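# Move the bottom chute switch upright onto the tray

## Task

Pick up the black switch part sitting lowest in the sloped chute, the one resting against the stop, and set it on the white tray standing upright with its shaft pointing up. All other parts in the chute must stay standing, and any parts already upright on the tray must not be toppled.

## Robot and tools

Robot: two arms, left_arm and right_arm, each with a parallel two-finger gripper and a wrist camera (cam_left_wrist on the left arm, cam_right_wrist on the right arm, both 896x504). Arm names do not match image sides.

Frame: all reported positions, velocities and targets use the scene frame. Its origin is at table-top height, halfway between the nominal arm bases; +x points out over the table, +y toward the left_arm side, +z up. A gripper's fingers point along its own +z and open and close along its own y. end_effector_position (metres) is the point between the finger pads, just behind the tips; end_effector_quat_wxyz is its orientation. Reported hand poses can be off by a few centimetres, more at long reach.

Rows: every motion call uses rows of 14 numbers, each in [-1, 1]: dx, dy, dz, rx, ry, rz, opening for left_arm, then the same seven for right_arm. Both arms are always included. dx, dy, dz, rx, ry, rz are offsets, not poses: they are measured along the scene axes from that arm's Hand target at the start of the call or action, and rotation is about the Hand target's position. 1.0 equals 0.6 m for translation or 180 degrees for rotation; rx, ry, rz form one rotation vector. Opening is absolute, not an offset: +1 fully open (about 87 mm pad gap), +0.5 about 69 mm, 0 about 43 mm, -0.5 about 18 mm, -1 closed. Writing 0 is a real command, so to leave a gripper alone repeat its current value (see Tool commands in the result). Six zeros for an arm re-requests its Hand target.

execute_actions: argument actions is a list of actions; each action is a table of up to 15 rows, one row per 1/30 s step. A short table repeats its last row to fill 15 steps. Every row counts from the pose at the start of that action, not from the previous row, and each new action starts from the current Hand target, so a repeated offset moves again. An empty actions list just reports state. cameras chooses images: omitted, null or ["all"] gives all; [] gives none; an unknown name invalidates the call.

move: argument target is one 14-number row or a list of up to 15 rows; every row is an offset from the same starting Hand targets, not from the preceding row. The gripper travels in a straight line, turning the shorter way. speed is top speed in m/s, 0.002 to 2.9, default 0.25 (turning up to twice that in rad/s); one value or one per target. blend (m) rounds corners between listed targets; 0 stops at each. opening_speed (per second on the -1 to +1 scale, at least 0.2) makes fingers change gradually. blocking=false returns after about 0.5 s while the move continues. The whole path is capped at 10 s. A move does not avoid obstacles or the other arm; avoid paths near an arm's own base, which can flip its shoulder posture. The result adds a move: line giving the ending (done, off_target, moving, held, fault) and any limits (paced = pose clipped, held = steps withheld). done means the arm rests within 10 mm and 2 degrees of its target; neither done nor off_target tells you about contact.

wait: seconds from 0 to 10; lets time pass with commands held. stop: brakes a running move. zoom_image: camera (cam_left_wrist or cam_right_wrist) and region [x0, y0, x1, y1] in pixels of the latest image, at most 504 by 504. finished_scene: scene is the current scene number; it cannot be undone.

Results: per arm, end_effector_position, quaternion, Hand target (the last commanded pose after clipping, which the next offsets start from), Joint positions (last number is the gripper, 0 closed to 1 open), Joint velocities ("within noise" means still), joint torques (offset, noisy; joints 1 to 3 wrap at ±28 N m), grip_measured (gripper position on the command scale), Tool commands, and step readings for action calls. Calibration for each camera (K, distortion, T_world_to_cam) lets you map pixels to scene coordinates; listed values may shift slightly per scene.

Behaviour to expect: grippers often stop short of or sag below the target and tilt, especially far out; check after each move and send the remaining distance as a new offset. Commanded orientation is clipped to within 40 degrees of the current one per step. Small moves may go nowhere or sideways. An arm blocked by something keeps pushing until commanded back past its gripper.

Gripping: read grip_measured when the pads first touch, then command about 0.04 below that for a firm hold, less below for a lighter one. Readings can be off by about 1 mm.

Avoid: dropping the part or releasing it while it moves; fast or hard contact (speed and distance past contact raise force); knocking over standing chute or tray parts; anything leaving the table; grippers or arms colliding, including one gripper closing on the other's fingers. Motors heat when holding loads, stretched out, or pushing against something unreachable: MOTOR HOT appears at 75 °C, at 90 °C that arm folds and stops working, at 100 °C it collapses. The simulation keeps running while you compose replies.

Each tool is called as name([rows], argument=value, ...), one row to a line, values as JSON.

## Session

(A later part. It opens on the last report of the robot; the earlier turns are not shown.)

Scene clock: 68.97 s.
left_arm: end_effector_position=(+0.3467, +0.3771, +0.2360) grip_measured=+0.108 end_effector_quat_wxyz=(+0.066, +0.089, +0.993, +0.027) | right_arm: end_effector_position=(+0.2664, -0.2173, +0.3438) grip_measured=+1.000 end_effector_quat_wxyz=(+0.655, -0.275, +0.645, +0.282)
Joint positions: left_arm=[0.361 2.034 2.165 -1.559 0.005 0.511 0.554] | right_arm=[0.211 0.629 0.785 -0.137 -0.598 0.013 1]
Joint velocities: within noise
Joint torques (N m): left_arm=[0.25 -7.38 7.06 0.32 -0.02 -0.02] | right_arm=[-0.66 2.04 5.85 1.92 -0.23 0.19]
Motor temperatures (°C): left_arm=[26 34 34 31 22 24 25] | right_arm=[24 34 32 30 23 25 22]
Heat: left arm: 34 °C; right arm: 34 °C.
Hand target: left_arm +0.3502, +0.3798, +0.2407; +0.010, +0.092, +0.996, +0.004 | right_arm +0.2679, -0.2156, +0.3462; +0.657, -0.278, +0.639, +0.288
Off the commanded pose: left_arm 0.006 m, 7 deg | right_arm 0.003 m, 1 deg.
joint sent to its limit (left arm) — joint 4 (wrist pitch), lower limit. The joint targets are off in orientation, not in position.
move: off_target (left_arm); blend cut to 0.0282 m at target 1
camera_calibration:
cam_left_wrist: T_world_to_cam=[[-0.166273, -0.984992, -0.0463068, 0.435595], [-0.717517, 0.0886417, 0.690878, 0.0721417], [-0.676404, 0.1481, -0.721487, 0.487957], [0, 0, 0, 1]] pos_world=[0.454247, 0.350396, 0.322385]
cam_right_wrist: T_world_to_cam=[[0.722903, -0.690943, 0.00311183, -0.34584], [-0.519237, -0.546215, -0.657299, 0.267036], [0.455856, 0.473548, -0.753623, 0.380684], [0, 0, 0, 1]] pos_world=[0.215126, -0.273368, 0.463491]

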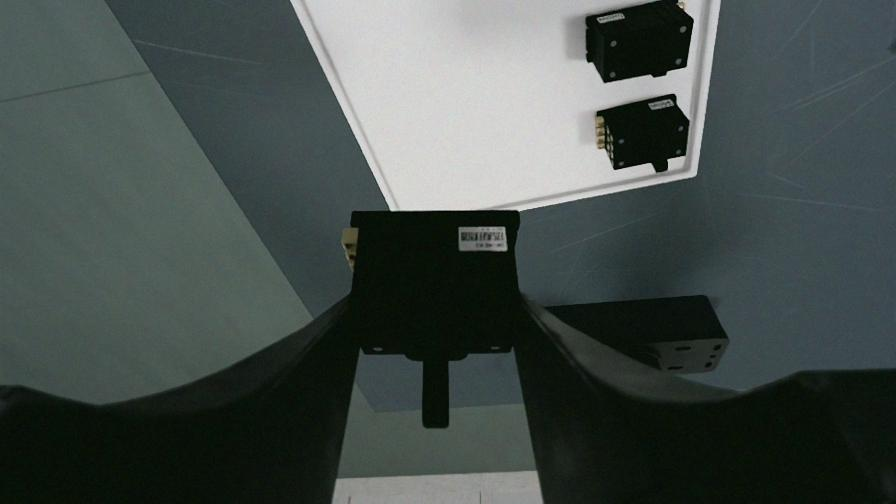

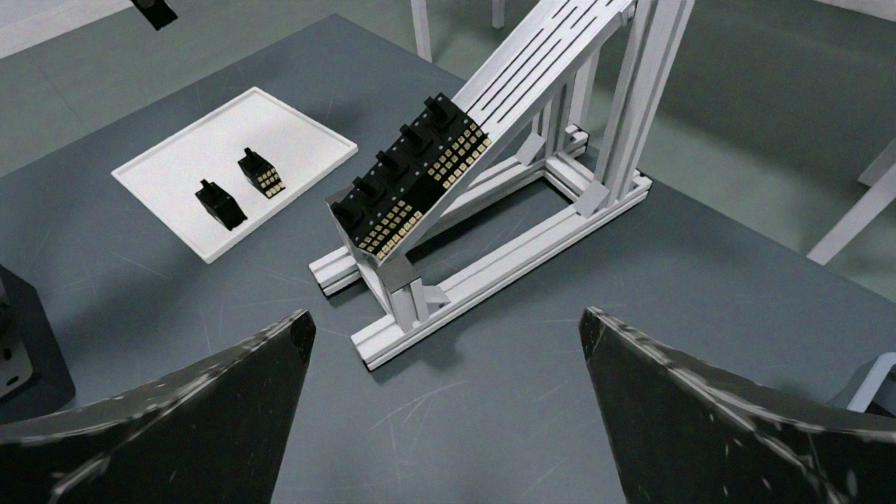

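move(target=[0,-0.025,-0.19,0,0,0,0,0,0,0,0,0,0.06,1], speed=0.12)

zoom_image(camera="cam_left_wrist", region=[330, 180, 570, 440])

zoom_image(camera="cam_right_wrist", region=[200, 20, 400, 220])

Scene clock: 74.63 s.
left_arm: end_effector_position=(+0.3471, +0.3651, +0.1281) grip_measured=+0.108 end_effector_quat_wxyz=(+0.007, +0.092, +0.996, +0.000) | right_arm: end_effector_position=(+0.2679, -0.2163, +0.3403) grip_measured=+1.000 end_effector_quat_wxyz=(+0.622, -0.330, +0.620, +0.346)
Joint positions: left_arm=[0.332 2.086 1.797 -1.269 0.004 0.488 0.554] | right_arm=[0.03 0.73 0.785 -0.032 -0.966 0.036 1]
Joint velocities: within noise
Joint torques (N m): left_arm=[0.05 -8.17 5.18 0.24 0.06 -0.15] | right_arm=[-0.66 1.05 6.69 1.75 -0.26 0.17]
Motor temperatures (°C): left_arm=[26 34 34 31 22 24 25] | right_arm=[24 34 32 30 23 25 22]
Heat: left arm: 34 °C; right arm: 34 °C.
Hand target: left_arm +0.3501, +0.3648, +0.1267; +0.010, +0.092, +0.996, +0.004 | right_arm +0.2678, -0.2156, +0.3462; +0.627, -0.337, +0.610, +0.348
Off the commanded pose: left_arm 0.003 m, 1 deg | right_arm 0.006 m, 2 deg.
move: done
camera_calibration:
cam_left_wrist: T_world_to_cam=[[-0.173807, -0.984657, 0.0155625, 0.413432], [-0.627647, 0.122939, 0.768729, 0.0942785], [-0.758848, 0.123843, -0.639385, 0.439158], [0, 0, 0, 1]] pos_world=[0.464285, 0.341111, 0.201882]
cam_right_wrist: T_world_to_cam=[[0.838792, -0.544328, -0.0116203, -0.340513], [-0.417698, -0.629677, -0.655007, 0.22014], [0.349221, 0.554269, -0.755533, 0.423487], [0, 0, 0, 1]] pos_world=[0.229681, -0.281459, 0.460195]

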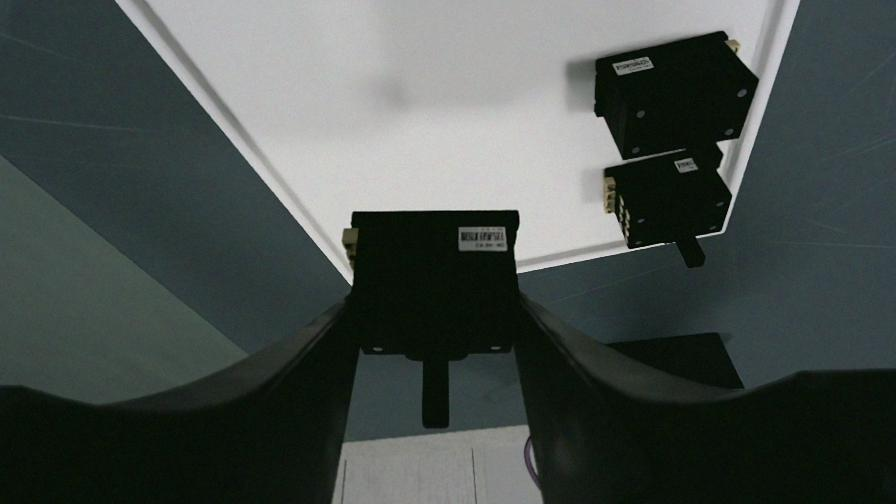

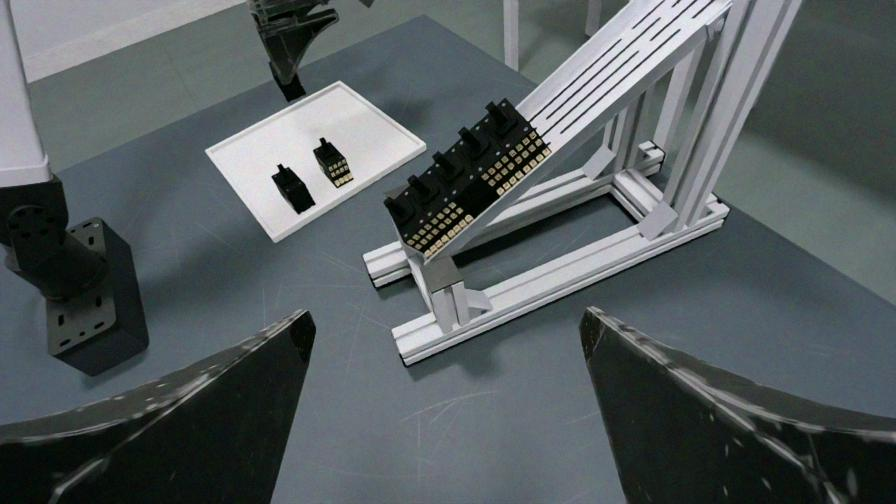

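Scaled by 1.938 from the camera's 896x504 image, which has a finer 1280x720 frame.

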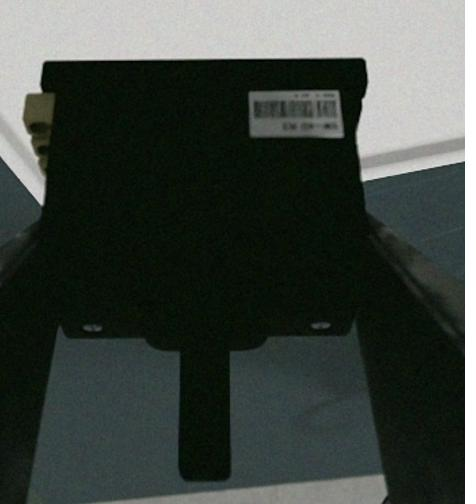

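Scaled by 2.520 from the camera's 896x504 image, which has a finer 1280x720 frame.

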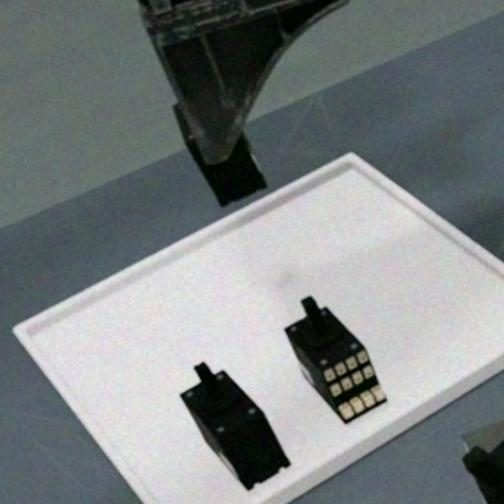

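move(target=[0,0,-0.095,0,0,0,0,0,0,0,0,0,0,1], speed=0.1)

zoom_image(camera="cam_right_wrist", region=[200, 20, 400, 220])

Scene clock: 88.60 s.
left_arm: end_effector_position=(+0.3476, +0.3653, +0.0721) grip_measured=+0.108 end_effector_quat_wxyz=(+0.008, +0.092, +0.996, +0.001) | right_arm: end_effector_position=(+0.2679, -0.2162, +0.3405) grip_measured=+1.000 end_effector_quat_wxyz=(+0.622, -0.331, +0.620, +0.346)
Joint positions: left_arm=[0.332 2.12 1.625 -1.06 0.004 0.488 0.554] | right_arm=[0.03 0.73 0.785 -0.03 -0.967 0.037 1]
Joint velocities: within noise
Joint torques (N m): left_arm=[0.03 -8.09 4.96 0.25 0.06 -0.15] | right_arm=[-0.75 0.98 6.74 1.78 -0.26 0.16]
Motor temperatures (°C): left_arm=[26 34 34 30 22 24 25] | right_arm=[24 34 32 31 23 25 22]
Heat: left arm: 34 °C; right arm: 34 °C.
Hand target: left_arm +0.3501, +0.3648, +0.0697; +0.010, +0.092, +0.996, +0.004 | right_arm +0.2679, -0.2156, +0.3462; +0.627, -0.337, +0.610, +0.348
Off the commanded pose: left_arm 0.004 m, 0 deg | right_arm 0.006 m, 1 deg.
move: done
camera_calibration:
cam_left_wrist: T_world_to_cam=[[-0.173771, -0.984679, 0.0144878, 0.414601], [-0.62936, 0.122358, 0.76742, 0.13854], [-0.757436, 0.124238, -0.640981, 0.40314], [0, 0, 0, 1]] pos_world=[0.46459, 0.341213, 0.14608]
cam_right_wrist: T_world_to_cam=[[0.839201, -0.543706, -0.0111814, -0.340465], [-0.416707, -0.629698, -0.655619, 0.220237], [0.349423, 0.554856, -0.755009, 0.423585], [0, 0, 0, 1]] pos_world=[0.229483, -0.281459, 0.460395]

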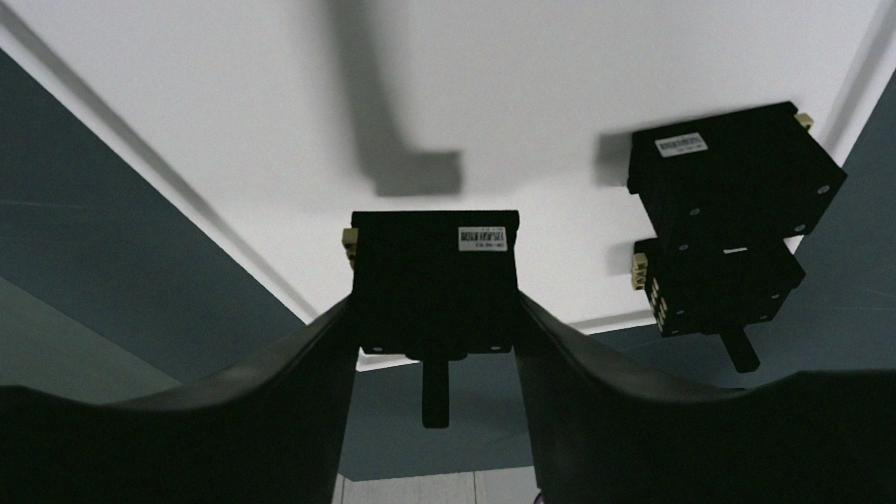

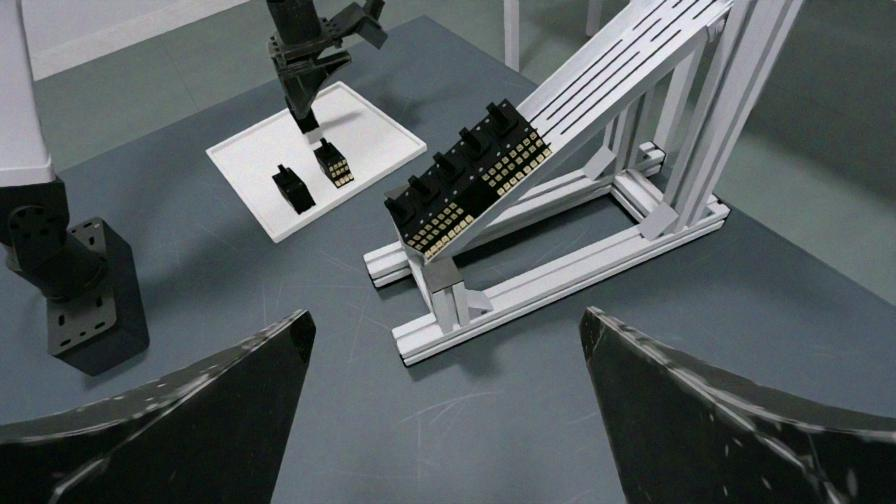

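Scaled by 2.520 from the camera's 896x504 image, which has a finer 1280x720 frame.

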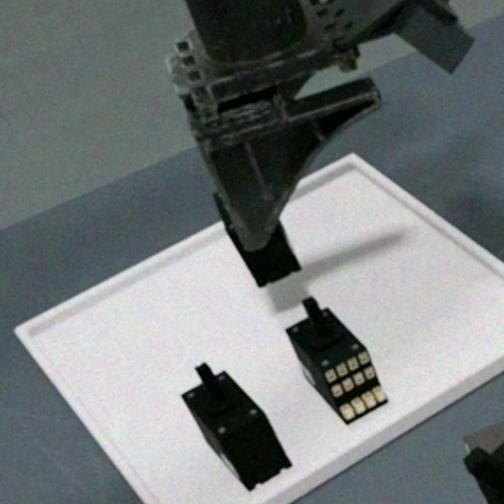

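move(target=[0,0,-0.02,0,0,0,0,0,0,0,0,0,0,1], speed=0.03, cameras=["cam_left_wrist"])

zoom_image(camera="cam_left_wrist", region=[300, 130, 560, 330])

Scene clock: 91.63 s.
left_arm: end_effector_position=(+0.3484, +0.3655, +0.0616) grip_measured=+0.108 end_effector_quat_wxyz=(+0.010, +0.092, +0.996, +0.002) | right_arm: end_effector_position=(+0.2679, -0.2162, +0.3406) grip_measured=+1.000 end_effector_quat_wxyz=(+0.622, -0.331, +0.619, +0.346)
Joint positions: left_arm=[0.332 2.13 1.598 -1.019 0.004 0.488 0.554] | right_arm=[0.03 0.73 0.785 -0.03 -0.967 0.037 1]
Joint velocities: within noise
Joint torques (N m): left_arm=[0.06 -7.88 4.78 0.27 0.06 -0.15] | right_arm=[-0.75 1.09 6.71 1.73 -0.25 0.18]
Motor temperatures (°C): left_arm=[26 34 33 30 22 24 25] | right_arm=[24 34 32 31 23 25 22]
Heat: left arm: 34 °C; right arm: 34 °C.
Hand target: left_arm +0.3501, +0.3648, +0.0577; +0.010, +0.092, +0.996, +0.004 | right_arm +0.2679, -0.2156, +0.3462; +0.627, -0.337, +0.610, +0.348
Off the commanded pose: left_arm 0.004 m, 0 deg | right_arm 0.006 m, 1 deg.
move: done
camera_calibration:
cam_left_wrist: T_world_to_cam=[[-0.17386, -0.984692, 0.0123975, 0.415366], [-0.632684, 0.121338, 0.764845, 0.148834], [-0.754641, 0.125132, -0.644095, 0.395842], [0, 0, 0, 1]] pos_world=[0.465099, 0.341415, 0.135976]
Images, in order (width x height): cam_left_wrist 896x504.

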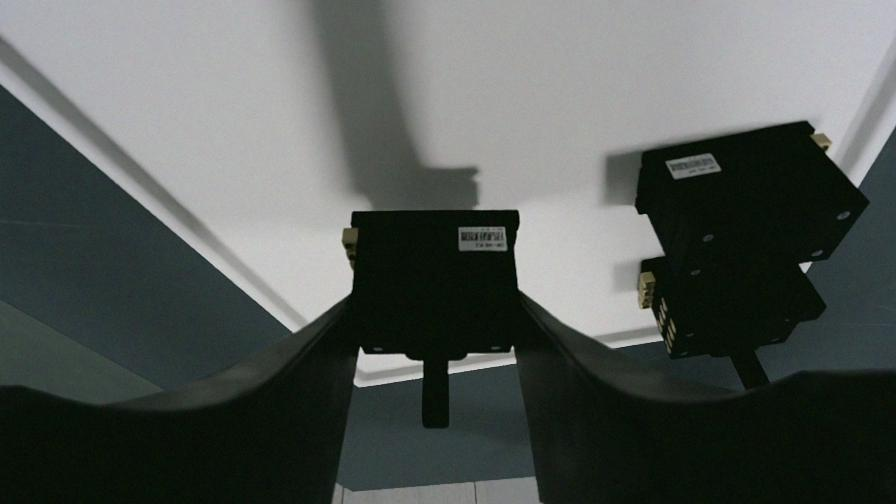

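Scaled by 1.938 from the camera's 896x504 image, which has a finer 1280x720 frame.

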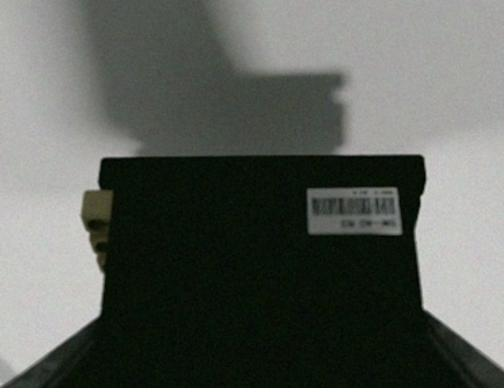

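move(target=[0,0,-0.02,0,0,0,0,0,0,0,0,0,0,1], speed=0.03, cameras=["cam_left_wrist"])

zoom_image(camera="cam_left_wrist", region=[300, 130, 560, 330])

Scene clock: 96.03 s.
left_arm: end_effector_position=(+0.3487, +0.3656, +0.0498) grip_measured=+0.108 end_effector_quat_wxyz=(+0.010, +0.092, +0.996, +0.002) | right_arm: end_effector_position=(+0.2678, -0.2161, +0.3406) grip_measured=+1.000 end_effector_quat_wxyz=(+0.622, -0.331, +0.619, +0.346)
Joint positions: left_arm=[0.332 2.145 1.572 -0.978 0.004 0.488 0.554] | right_arm=[0.03 0.73 0.785 -0.03 -0.967 0.037 1]
Joint velocities: within noise
Joint torques (N m): left_arm=[0.06 -7.87 4.7 0.28 0.06 -0.15] | right_arm=[-0.73 1.18 6.8 1.73 -0.24 0.12]
Motor temperatures (°C): left_arm=[26 34 33 30 22 24 25] | right_arm=[24 34 32 31 23 25 22]
Heat: left arm: 34 °C; right arm: 34 °C.
Hand target: left_arm +0.3502, +0.3648, +0.0457; +0.010, +0.092, +0.996, +0.004 | right_arm +0.2678, -0.2156, +0.3462; +0.627, -0.337, +0.610, +0.348
Off the commanded pose: left_arm 0.004 m, 0 deg | right_arm 0.006 m, 1 deg.
move: done
camera_calibration:
cam_left_wrist: T_world_to_cam=[[-0.173827, -0.984702, 0.0120612, 0.415576], [-0.633252, 0.121149, 0.764405, 0.158294], [-0.754172, 0.125236, -0.644624, 0.38827], [0, 0, 0, 1]] pos_world=[0.4653, 0.341416, 0.124275]
Images, in order (width x height): cam_left_wrist 896x504.

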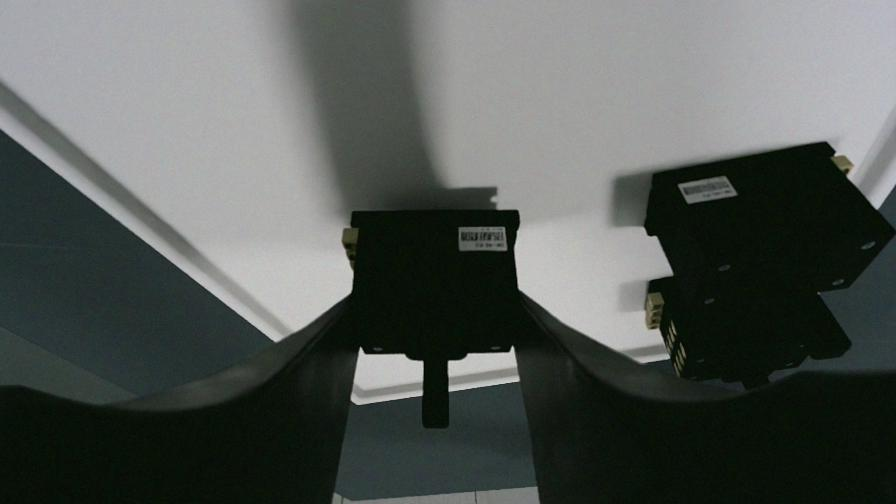

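Scaled by 1.938 from the camera's 896x504 image, which has a finer 1280x720 frame.

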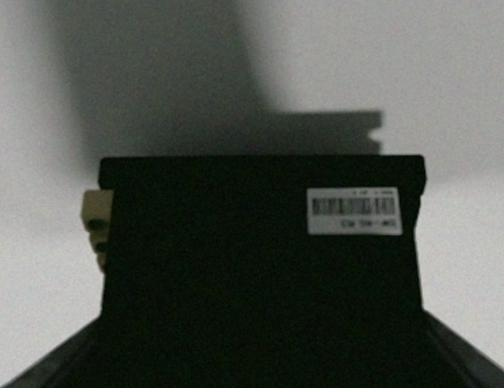

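move(target=[0,0,-0.013,0,0,0,0,0,0,0,0,0,0,1], speed=0.025, cameras=["cam_left_wrist"])

zoom_image(camera="cam_left_wrist", region=[300, 130, 560, 330])

Scene clock: 99.47 s.
left_arm: end_effector_position=(+0.3483, +0.3655, +0.0425) grip_measured=+0.108 end_effector_quat_wxyz=(+0.010, +0.092, +0.996, +0.002) | right_arm: end_effector_position=(+0.2678, -0.2161, +0.3406) grip_measured=+1.000 end_effector_quat_wxyz=(+0.622, -0.331, +0.619, +0.346)
Joint positions: left_arm=[0.332 2.155 1.557 -0.955 0.004 0.487 0.554] | right_arm=[0.03 0.73 0.785 -0.03 -0.967 0.037 1]
Joint velocities: within noise
Joint torques (N m): left_arm=[0.05 -7.82 4.6 0.31 0.05 -0.15] | right_arm=[-0.66 1.07 6.75 1.76 -0.24 0.18]
Motor temperatures (°C): left_arm=[26 34 33 30 22 24 25] | right_arm=[24 34 32 31 23 25 22]
Heat: left arm: 34 °C; right arm: 34 °C.
Hand target: left_arm +0.3502, +0.3648, +0.0380; +0.010, +0.092, +0.996, +0.004 | right_arm +0.2678, -0.2156, +0.3462; +0.627, -0.337, +0.610, +0.348
Off the commanded pose: left_arm 0.005 m, 0 deg | right_arm 0.006 m, 1 deg.
move: done
camera_calibration:
cam_left_wrist: T_world_to_cam=[[-0.17346, -0.984756, 0.0129114, 0.415376], [-0.631863, 0.121336, 0.765524, 0.162979], [-0.755421, 0.124629, -0.643278, 0.383978], [0, 0, 0, 1]] pos_world=[0.465096, 0.341414, 0.116877]
Images, in order (width x height): cam_left_wrist 896x504.

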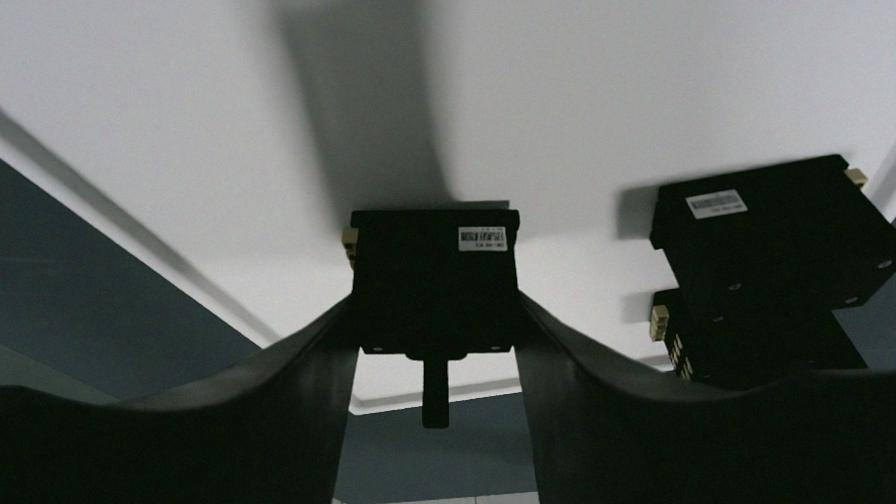

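Scaled by 1.938 from the camera's 896x504 image, which has a finer 1280x720 frame.

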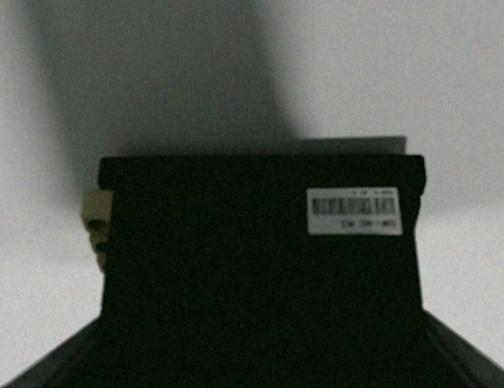

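Shadow edge parallel; ~5 mm left.

move(target=[0,0,-0.0095,0,0,0,0,0,0,0,0,0,0,1], speed=0.02, cameras=["cam_left_wrist"])

zoom_image(camera="cam_left_wrist", region=[300, 130, 560, 330])

Scene clock: 102.17 s.
left_arm: end_effector_position=(+0.3478, +0.3664, +0.0417) grip_measured=+0.108 end_effector_quat_wxyz=(+0.009, +0.091, +0.996, +0.005) | right_arm: end_effector_position=(+0.2678, -0.2161, +0.3406) grip_measured=+1.000 end_effector_quat_wxyz=(+0.622, -0.331, +0.619, +0.346)
Joint positions: left_arm=[0.332 2.155 1.554 -0.95 -0.002 0.486 0.554] | right_arm=[0.03 0.73 0.785 -0.03 -0.967 0.037 1]
Joint velocities: within noise
Joint torques (N m): left_arm=[0.05 -7.23 4.01 0.46 0.11 -0.14] | right_arm=[-0.7 1.02 6.8 1.76 -0.28 0.17]
Motor temperatures (°C): left_arm=[26 34 33 30 22 24 25] | right_arm=[24 34 32 31 23 25 22]
Heat: left arm: 34 °C; right arm: 34 °C.
Hand target: left_arm +0.3501, +0.3648, +0.0322; +0.010, +0.092, +0.996, +0.004 | right_arm +0.2678, -0.2156, +0.3462; +0.627, -0.337, +0.610, +0.348
Off the commanded pose: left_arm 0.010 m, 0 deg | right_arm 0.006 m, 1 deg.
move: done
camera_calibration:
cam_left_wrist: T_world_to_cam=[[-0.172189, -0.985038, 0.00718739, 0.416091], [-0.631218, 0.115936, 0.766891, 0.164878], [-0.75625, 0.127514, -0.641737, 0.382113], [0, 0, 0, 1]] pos_world=[0.464693, 0.342026, 0.115781]
Images, in order (width x height): cam_left_wrist 896x504.

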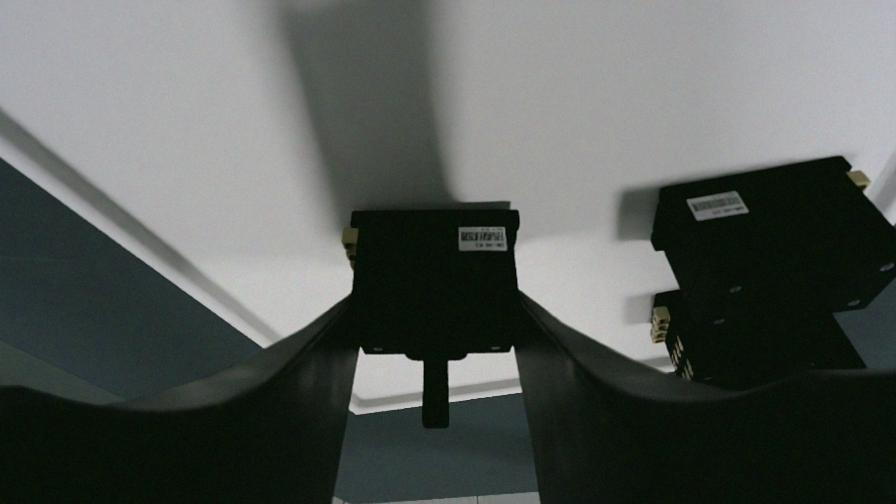

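Scaled by 1.938 from the camera's 896x504 image, which has a finer 1280x720 frame.

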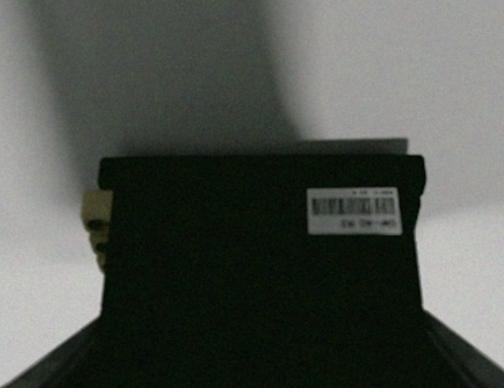

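move([
  [0,0,0.016,0.0045,0.0218,0,0,0,0,0,0,0,0,1],
  [0,0,0.007,0.0045,0.0218,0,0,0,0,0,0,0,0,1],
], speed=0.025, cameras=["cam_left_wrist"])

zoom_image(camera="cam_left_wrist", region=[300, 130, 560, 330])

Scene clock: 111.97 s.
left_arm: end_effector_position=(+0.3484, +0.3658, +0.0410) grip_measured=+0.108 end_effector_quat_wxyz=(-0.020, +0.093, +0.995, +0.009) | right_arm: end_effector_position=(+0.2678, -0.2161, +0.3406) grip_measured=+1.000 end_effector_quat_wxyz=(+0.622, -0.331, +0.619, +0.346)
Joint positions: left_arm=[0.317 2.206 1.624 -1.02 -0.031 0.474 0.554] | right_arm=[0.03 0.73 0.785 -0.03 -0.967 0.037 1]
Joint velocities: within noise
Joint torques (N m): left_arm=[0.1 -7.23 5.83 0.03 0.07 -0.16] | right_arm=[-0.61 1.01 6.75 1.73 -0.24 0.17]
Motor temperatures (°C): left_arm=[26 35 33 29 22 24 25] | right_arm=[24 34 33 31 23 25 22]
Heat: left arm: 35 °C; right arm: 34 °C.
Hand target: left_arm +0.3503, +0.3648, +0.0365; -0.025, +0.092, +0.995, +0.008 | right_arm +0.2678, -0.2156, +0.3462; +0.627, -0.337, +0.610, +0.348
Off the commanded pose: left_arm 0.005 m, 1 deg | right_arm 0.006 m, 1 deg.
move: done
camera_calibration:
cam_left_wrist: T_world_to_cam=[[-0.175123, -0.984541, 0.00329777, 0.416609], [-0.586349, 0.106985, 0.802962, 0.152037], [-0.790902, 0.138684, -0.596021, 0.388256], [0, 0, 0, 1]] pos_world=[0.469177, 0.340059, 0.107955]
Images, in order (width x height): cam_left_wrist 896x504.

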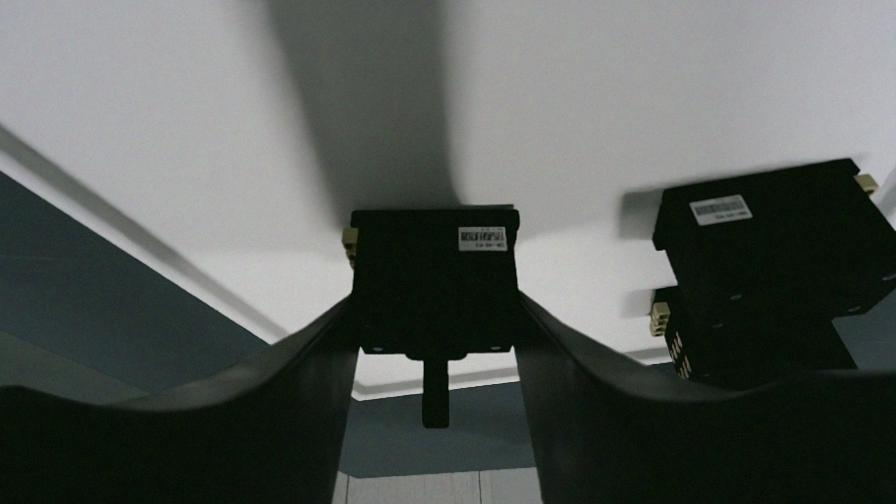

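Scaled by 1.938 from the camera's 896x504 image, which has a finer 1280x720 frame.

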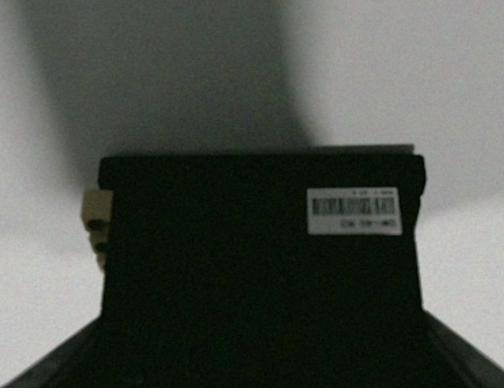

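move(target=[0,0,-0.009,0,0,0,0,0,0,0,0,0,0,1], speed=0.02, cameras=["cam_left_wrist"])

zoom_image(camera="cam_left_wrist", region=[300, 130, 560, 330])

Scene clock: 116.53 s.
left_arm: end_effector_position=(+0.3483, +0.3659, +0.0408) grip_measured=+0.108 end_effector_quat_wxyz=(-0.021, +0.093, +0.995, +0.009) | right_arm: end_effector_position=(+0.2678, -0.2161, +0.3406) grip_measured=+1.000 end_effector_quat_wxyz=(+0.622, -0.331, +0.619, +0.346)
Joint positions: left_arm=[0.317 2.207 1.624 -1.02 -0.032 0.474 0.554] | right_arm=[0.03 0.73 0.785 -0.03 -0.967 0.037 1]
Joint velocities: within noise
Joint torques (N m): left_arm=[0.12 -6.69 5.03 0.21 0.07 -0.16] | right_arm=[-0.66 1.02 6.72 1.79 -0.27 0.18]
Motor temperatures (°C): left_arm=[26 35 33 29 22 24 25] | right_arm=[24 34 33 31 23 25 22]
Heat: left arm: 35 °C; right arm: 34 °C.
Hand target: left_arm +0.3502, +0.3648, +0.0311; -0.025, +0.092, +0.995, +0.008 | right_arm +0.2678, -0.2156, +0.3462; +0.627, -0.337, +0.610, +0.348
Off the commanded pose: left_arm 0.010 m, 1 deg | right_arm 0.006 m, 1 deg.
move: done
camera_calibration:
cam_left_wrist: T_world_to_cam=[[-0.174364, -0.984676, 0.00326668, 0.416401], [-0.585819, 0.106401, 0.803427, 0.152165], [-0.791463, 0.138175, -0.595394, 0.388431], [0, 0, 0, 1]] pos_world=[0.469175, 0.340158, 0.107656]
Images, in order (width x height): cam_left_wrist 896x504.

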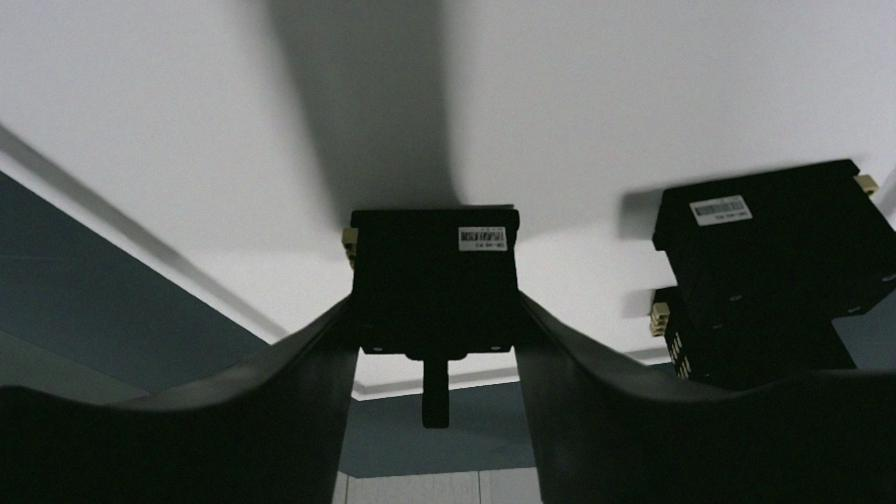

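Scaled by 1.938 from the camera's 896x504 image, which has a finer 1280x720 frame.

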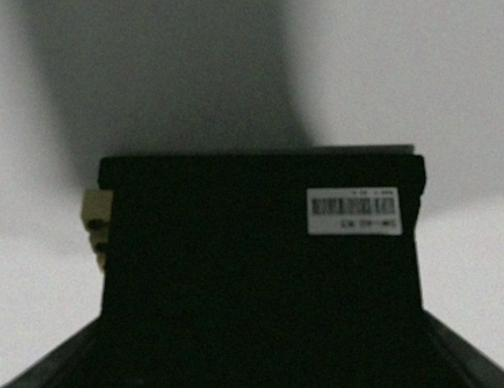

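move([
  [0,0,0.018,0.0034,0.0165,0,0,0,0,0,0,0,0,1],
  [0,0,0.006,0.0034,0.0165,0,0,0,0,0,0,0,0,1],
], speed=0.025, cameras=["cam_left_wrist"])

zoom_image(camera="cam_left_wrist", region=[300, 130, 560, 330])

Scene clock: 121.27 s.
left_arm: end_effector_position=(+0.3487, +0.3655, +0.0404) grip_measured=+0.108 end_effector_quat_wxyz=(-0.046, +0.093, +0.995, +0.011) | right_arm: end_effector_position=(+0.2678, -0.2161, +0.3406) grip_measured=+1.000 end_effector_quat_wxyz=(+0.622, -0.331, +0.619, +0.346)
Joint positions: left_arm=[0.307 2.255 1.691 -1.085 -0.053 0.462 0.554] | right_arm=[0.03 0.73 0.785 -0.03 -0.967 0.037 1]
Joint velocities: within noise
Joint torques (N m): left_arm=[0.12 -7.32 5.6 -0.03 0.03 -0.14] | right_arm=[-0.73 1.05 6.87 1.75 -0.24 0.2]
Motor temperatures (°C): left_arm=[26 35 33 29 22 24 25] | right_arm=[24 34 33 31 23 25 22]
Heat: left arm: 35 °C; right arm: 34 °C.
Hand target: left_arm +0.3501, +0.3649, +0.0346; -0.051, +0.092, +0.994, +0.011 | right_arm +0.2678, -0.2156, +0.3462; +0.627, -0.337, +0.610, +0.348
Off the commanded pose: left_arm 0.006 m, 1 deg | right_arm 0.006 m, 1 deg.
move: done
camera_calibration:
cam_left_wrist: T_world_to_cam=[[-0.173817, -0.984769, 0.00412587, 0.415964], [-0.545042, 0.0996903, 0.832461, 0.139834], [-0.820193, 0.142447, -0.554068, 0.395343], [0, 0, 0, 1]] pos_world=[0.472775, 0.339373, 0.100924]
Images, in order (width x height): cam_left_wrist 896x504.

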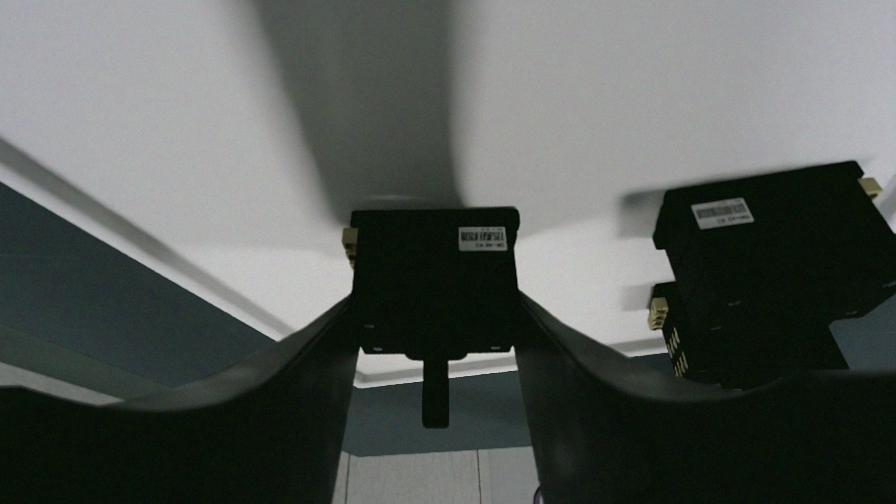

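Scaled by 1.938 from the camera's 896x504 image, which has a finer 1280x720 frame.

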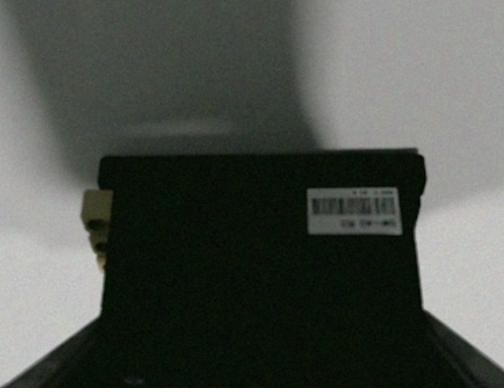

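move([
  [0,0,-0.004,0,0,0,0,0,0,0,0,0,0,1],
  [0,0,-0.001,0,0,0,0,0,0,0,0,0,0,1],
  [0,0,-0.001,0,0,0,0.4,0,0,0,0,0,0,1],
], speed=0.02, opening_speed=0.25)

zoom_image(camera="cam_left_wrist", region=[300, 130, 600, 430])

zoom_image(camera="cam_right_wrist", region=[200, 20, 400, 220])

Scene clock: 131.07 s.
left_arm: end_effector_position=(+0.3472, +0.3651, +0.0359) grip_measured=+0.400 end_effector_quat_wxyz=(-0.052, +0.093, +0.994, +0.008) | right_arm: end_effector_position=(+0.2678, -0.2161, +0.3406) grip_measured=+1.000 end_effector_quat_wxyz=(+0.622, -0.331, +0.619, +0.346)
Joint positions: left_arm=[0.307 2.268 1.691 -1.085 -0.053 0.462 0.7] | right_arm=[0.03 0.73 0.785 -0.03 -0.967 0.037 1]
Joint velocities: within noise
Joint torques (N m): left_arm=[0.1 -8.32 5.52 -0.04 0.03 -0.15] | right_arm=[-0.7 1.06 6.68 1.75 -0.24 0.2]
Motor temperatures (°C): left_arm=[26 35 33 29 22 24 25] | right_arm=[24 33 33 31 23 25 22]
Heat: left arm: 35 °C; right arm: 33 °C.
Hand target: left_arm +0.3502, +0.3649, +0.0341; -0.051, +0.092, +0.994, +0.011 | right_arm +0.2678, -0.2156, +0.3462; +0.627, -0.337, +0.610, +0.348
Off the commanded pose: left_arm 0.004 m, 0 deg | right_arm 0.006 m, 1 deg.
move: done
camera_calibration:
cam_left_wrist: T_world_to_cam=[[-0.173292, -0.984822, 0.00975433, 0.414877], [-0.534657, 0.102388, 0.838843, 0.137966], [-0.82711, 0.14015, -0.544286, 0.394494], [0, 0, 0, 1]] pos_world=[0.47195, 0.339166, 0.0949388]
cam_right_wrist: T_world_to_cam=[[0.839445, -0.543327, -0.011262, -0.340377], [-0.416301, -0.629591, -0.655979, 0.220405], [0.349321, 0.555347, -0.754695, 0.423677], [0, 0, 0, 1]] pos_world=[0.229483, -0.281458, 0.460494]

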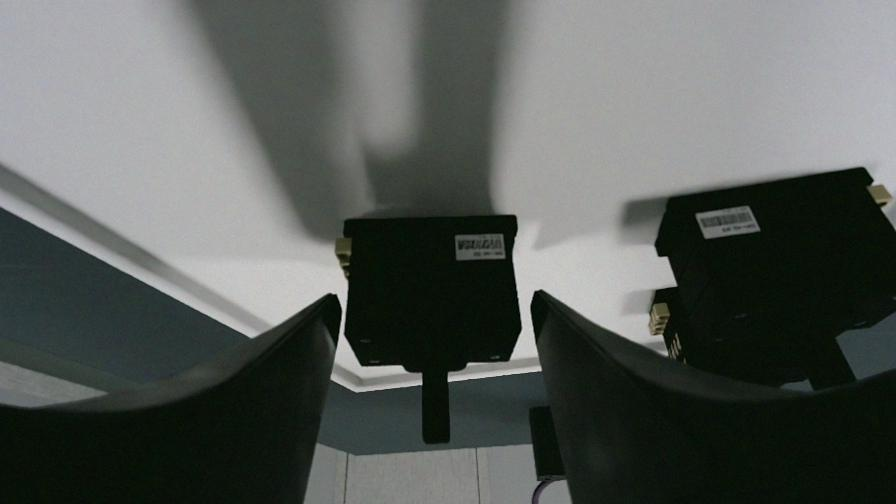

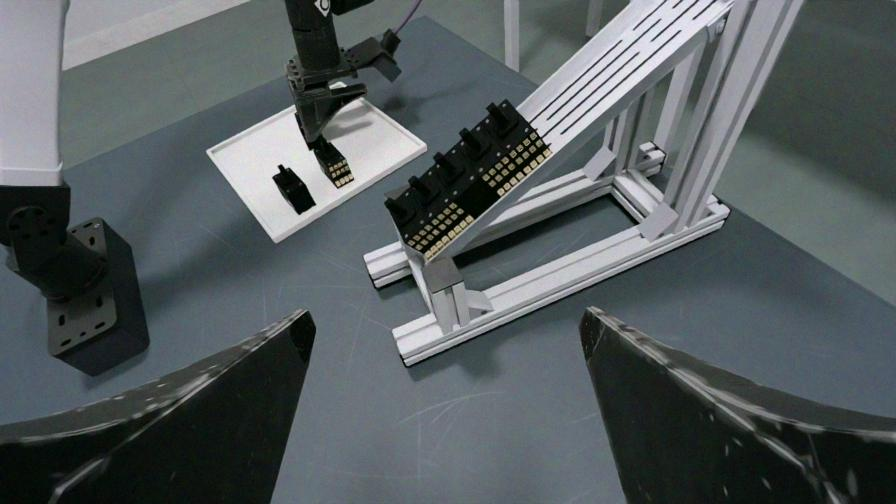

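Scaled by 1.680 from the camera's 896x504 image, which has a finer 1280x720 frame.

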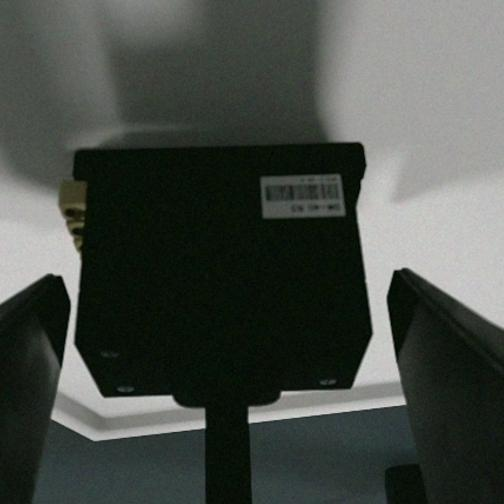

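Scaled by 2.520 from the camera's 896x504 image, which has a finer 1280x720 frame.

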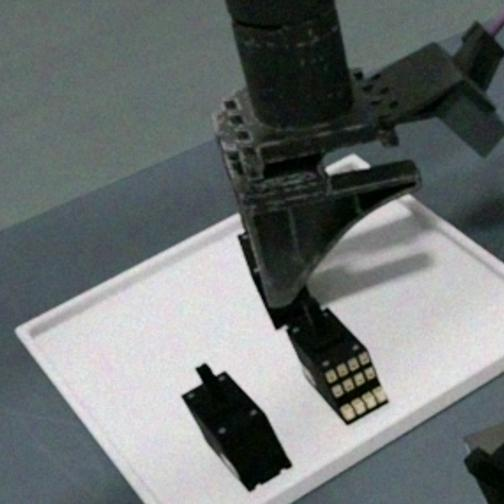

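move([
  [0,0,0,0,0,0,0.6,0,0,0,0,0,0,1],
  [0,0,0.2,0,0,0,0.6,0,0,0,0,0,0,1],
], speed=0.1, opening_speed=0.5)

zoom_image(camera="cam_right_wrist", region=[200, 20, 400, 220])

Scene clock: 137.00 s.
left_arm: end_effector_position=(+0.3454, +0.3646, +0.1360) grip_measured=+0.600 end_effector_quat_wxyz=(-0.075, +0.093, +0.993, -0.001) | right_arm: end_effector_position=(+0.2678, -0.2161, +0.3406) grip_measured=+1.000 end_effector_quat_wxyz=(+0.622, -0.331, +0.619, +0.346)
Joint positions: left_arm=[0.307 2.249 2.051 -1.512 -0.053 0.461 0.8] | right_arm=[0.03 0.73 0.785 -0.03 -0.967 0.037 1]
Joint velocities: within noise
Joint torques (N m): left_arm=[0.13 -12.11 6.8 -0.25 0.03 -0.15] | right_arm=[-0.76 0.95 6.72 1.78 -0.23 0.17]
Motor temperatures (°C): left_arm=[26 36 33 28 22 24 25] | right_arm=[24 33 33 31 23 24 22]
Heat: left arm: 36 °C; right arm: 33 °C.
Hand target: left_arm +0.3502, +0.3648, +0.1540; -0.051, +0.092, +0.994, +0.011 | right_arm +0.2678, -0.2156, +0.3462; +0.627, -0.337, +0.610, +0.348
Off the commanded pose: left_arm 0.019 m, 3 deg | right_arm 0.006 m, 1 deg.
move: off_target (left_arm)
camera_calibration:
cam_left_wrist: T_world_to_cam=[[-0.172031, -0.984597, 0.0312247, 0.40964], [-0.494465, 0.113722, 0.861726, 0.0319155], [-0.852003, 0.132804, -0.506413, 0.453762], [0, 0, 0, 1]] pos_world=[0.472858, 0.339439, 0.189497]
cam_right_wrist: T_world_to_cam=[[0.839445, -0.543327, -0.011262, -0.340377], [-0.416301, -0.629591, -0.655979, 0.220405], [0.349321, 0.555347, -0.754695, 0.423677], [0, 0, 0, 1]] pos_world=[0.229483, -0.281458, 0.460494]

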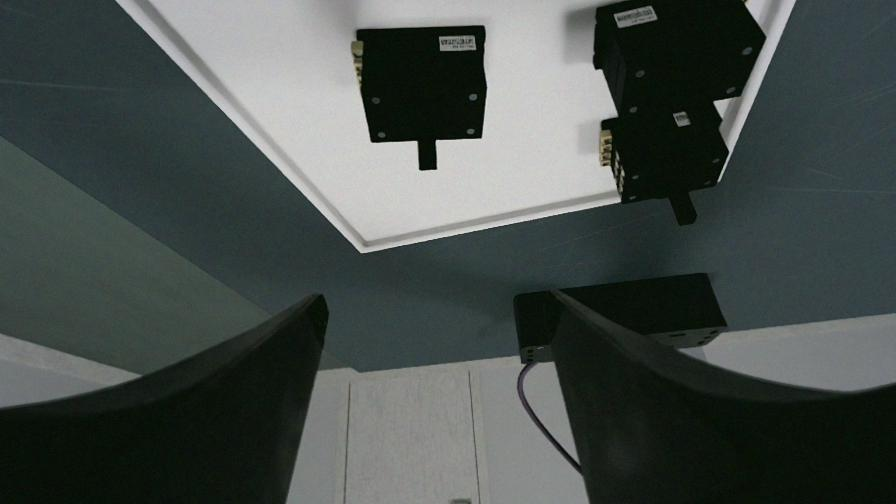

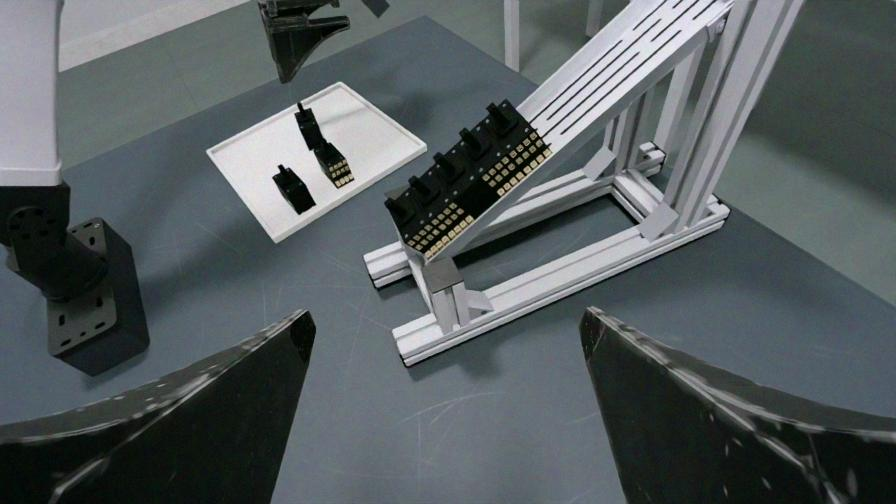

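Scaled by 2.520 from the camera's 896x504 image, which has a finer 1280x720 frame.

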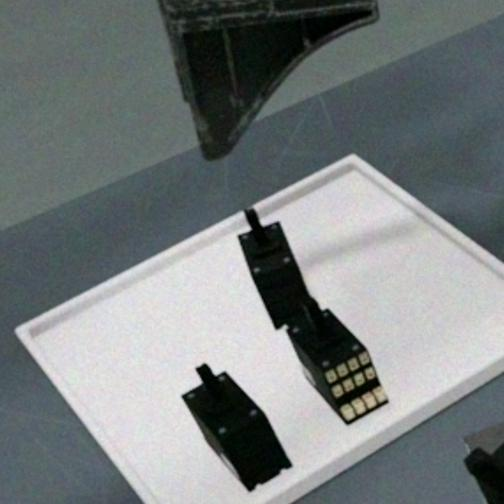

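Upright.

finished_scene(scene=2)

The scene is finished: the task was done.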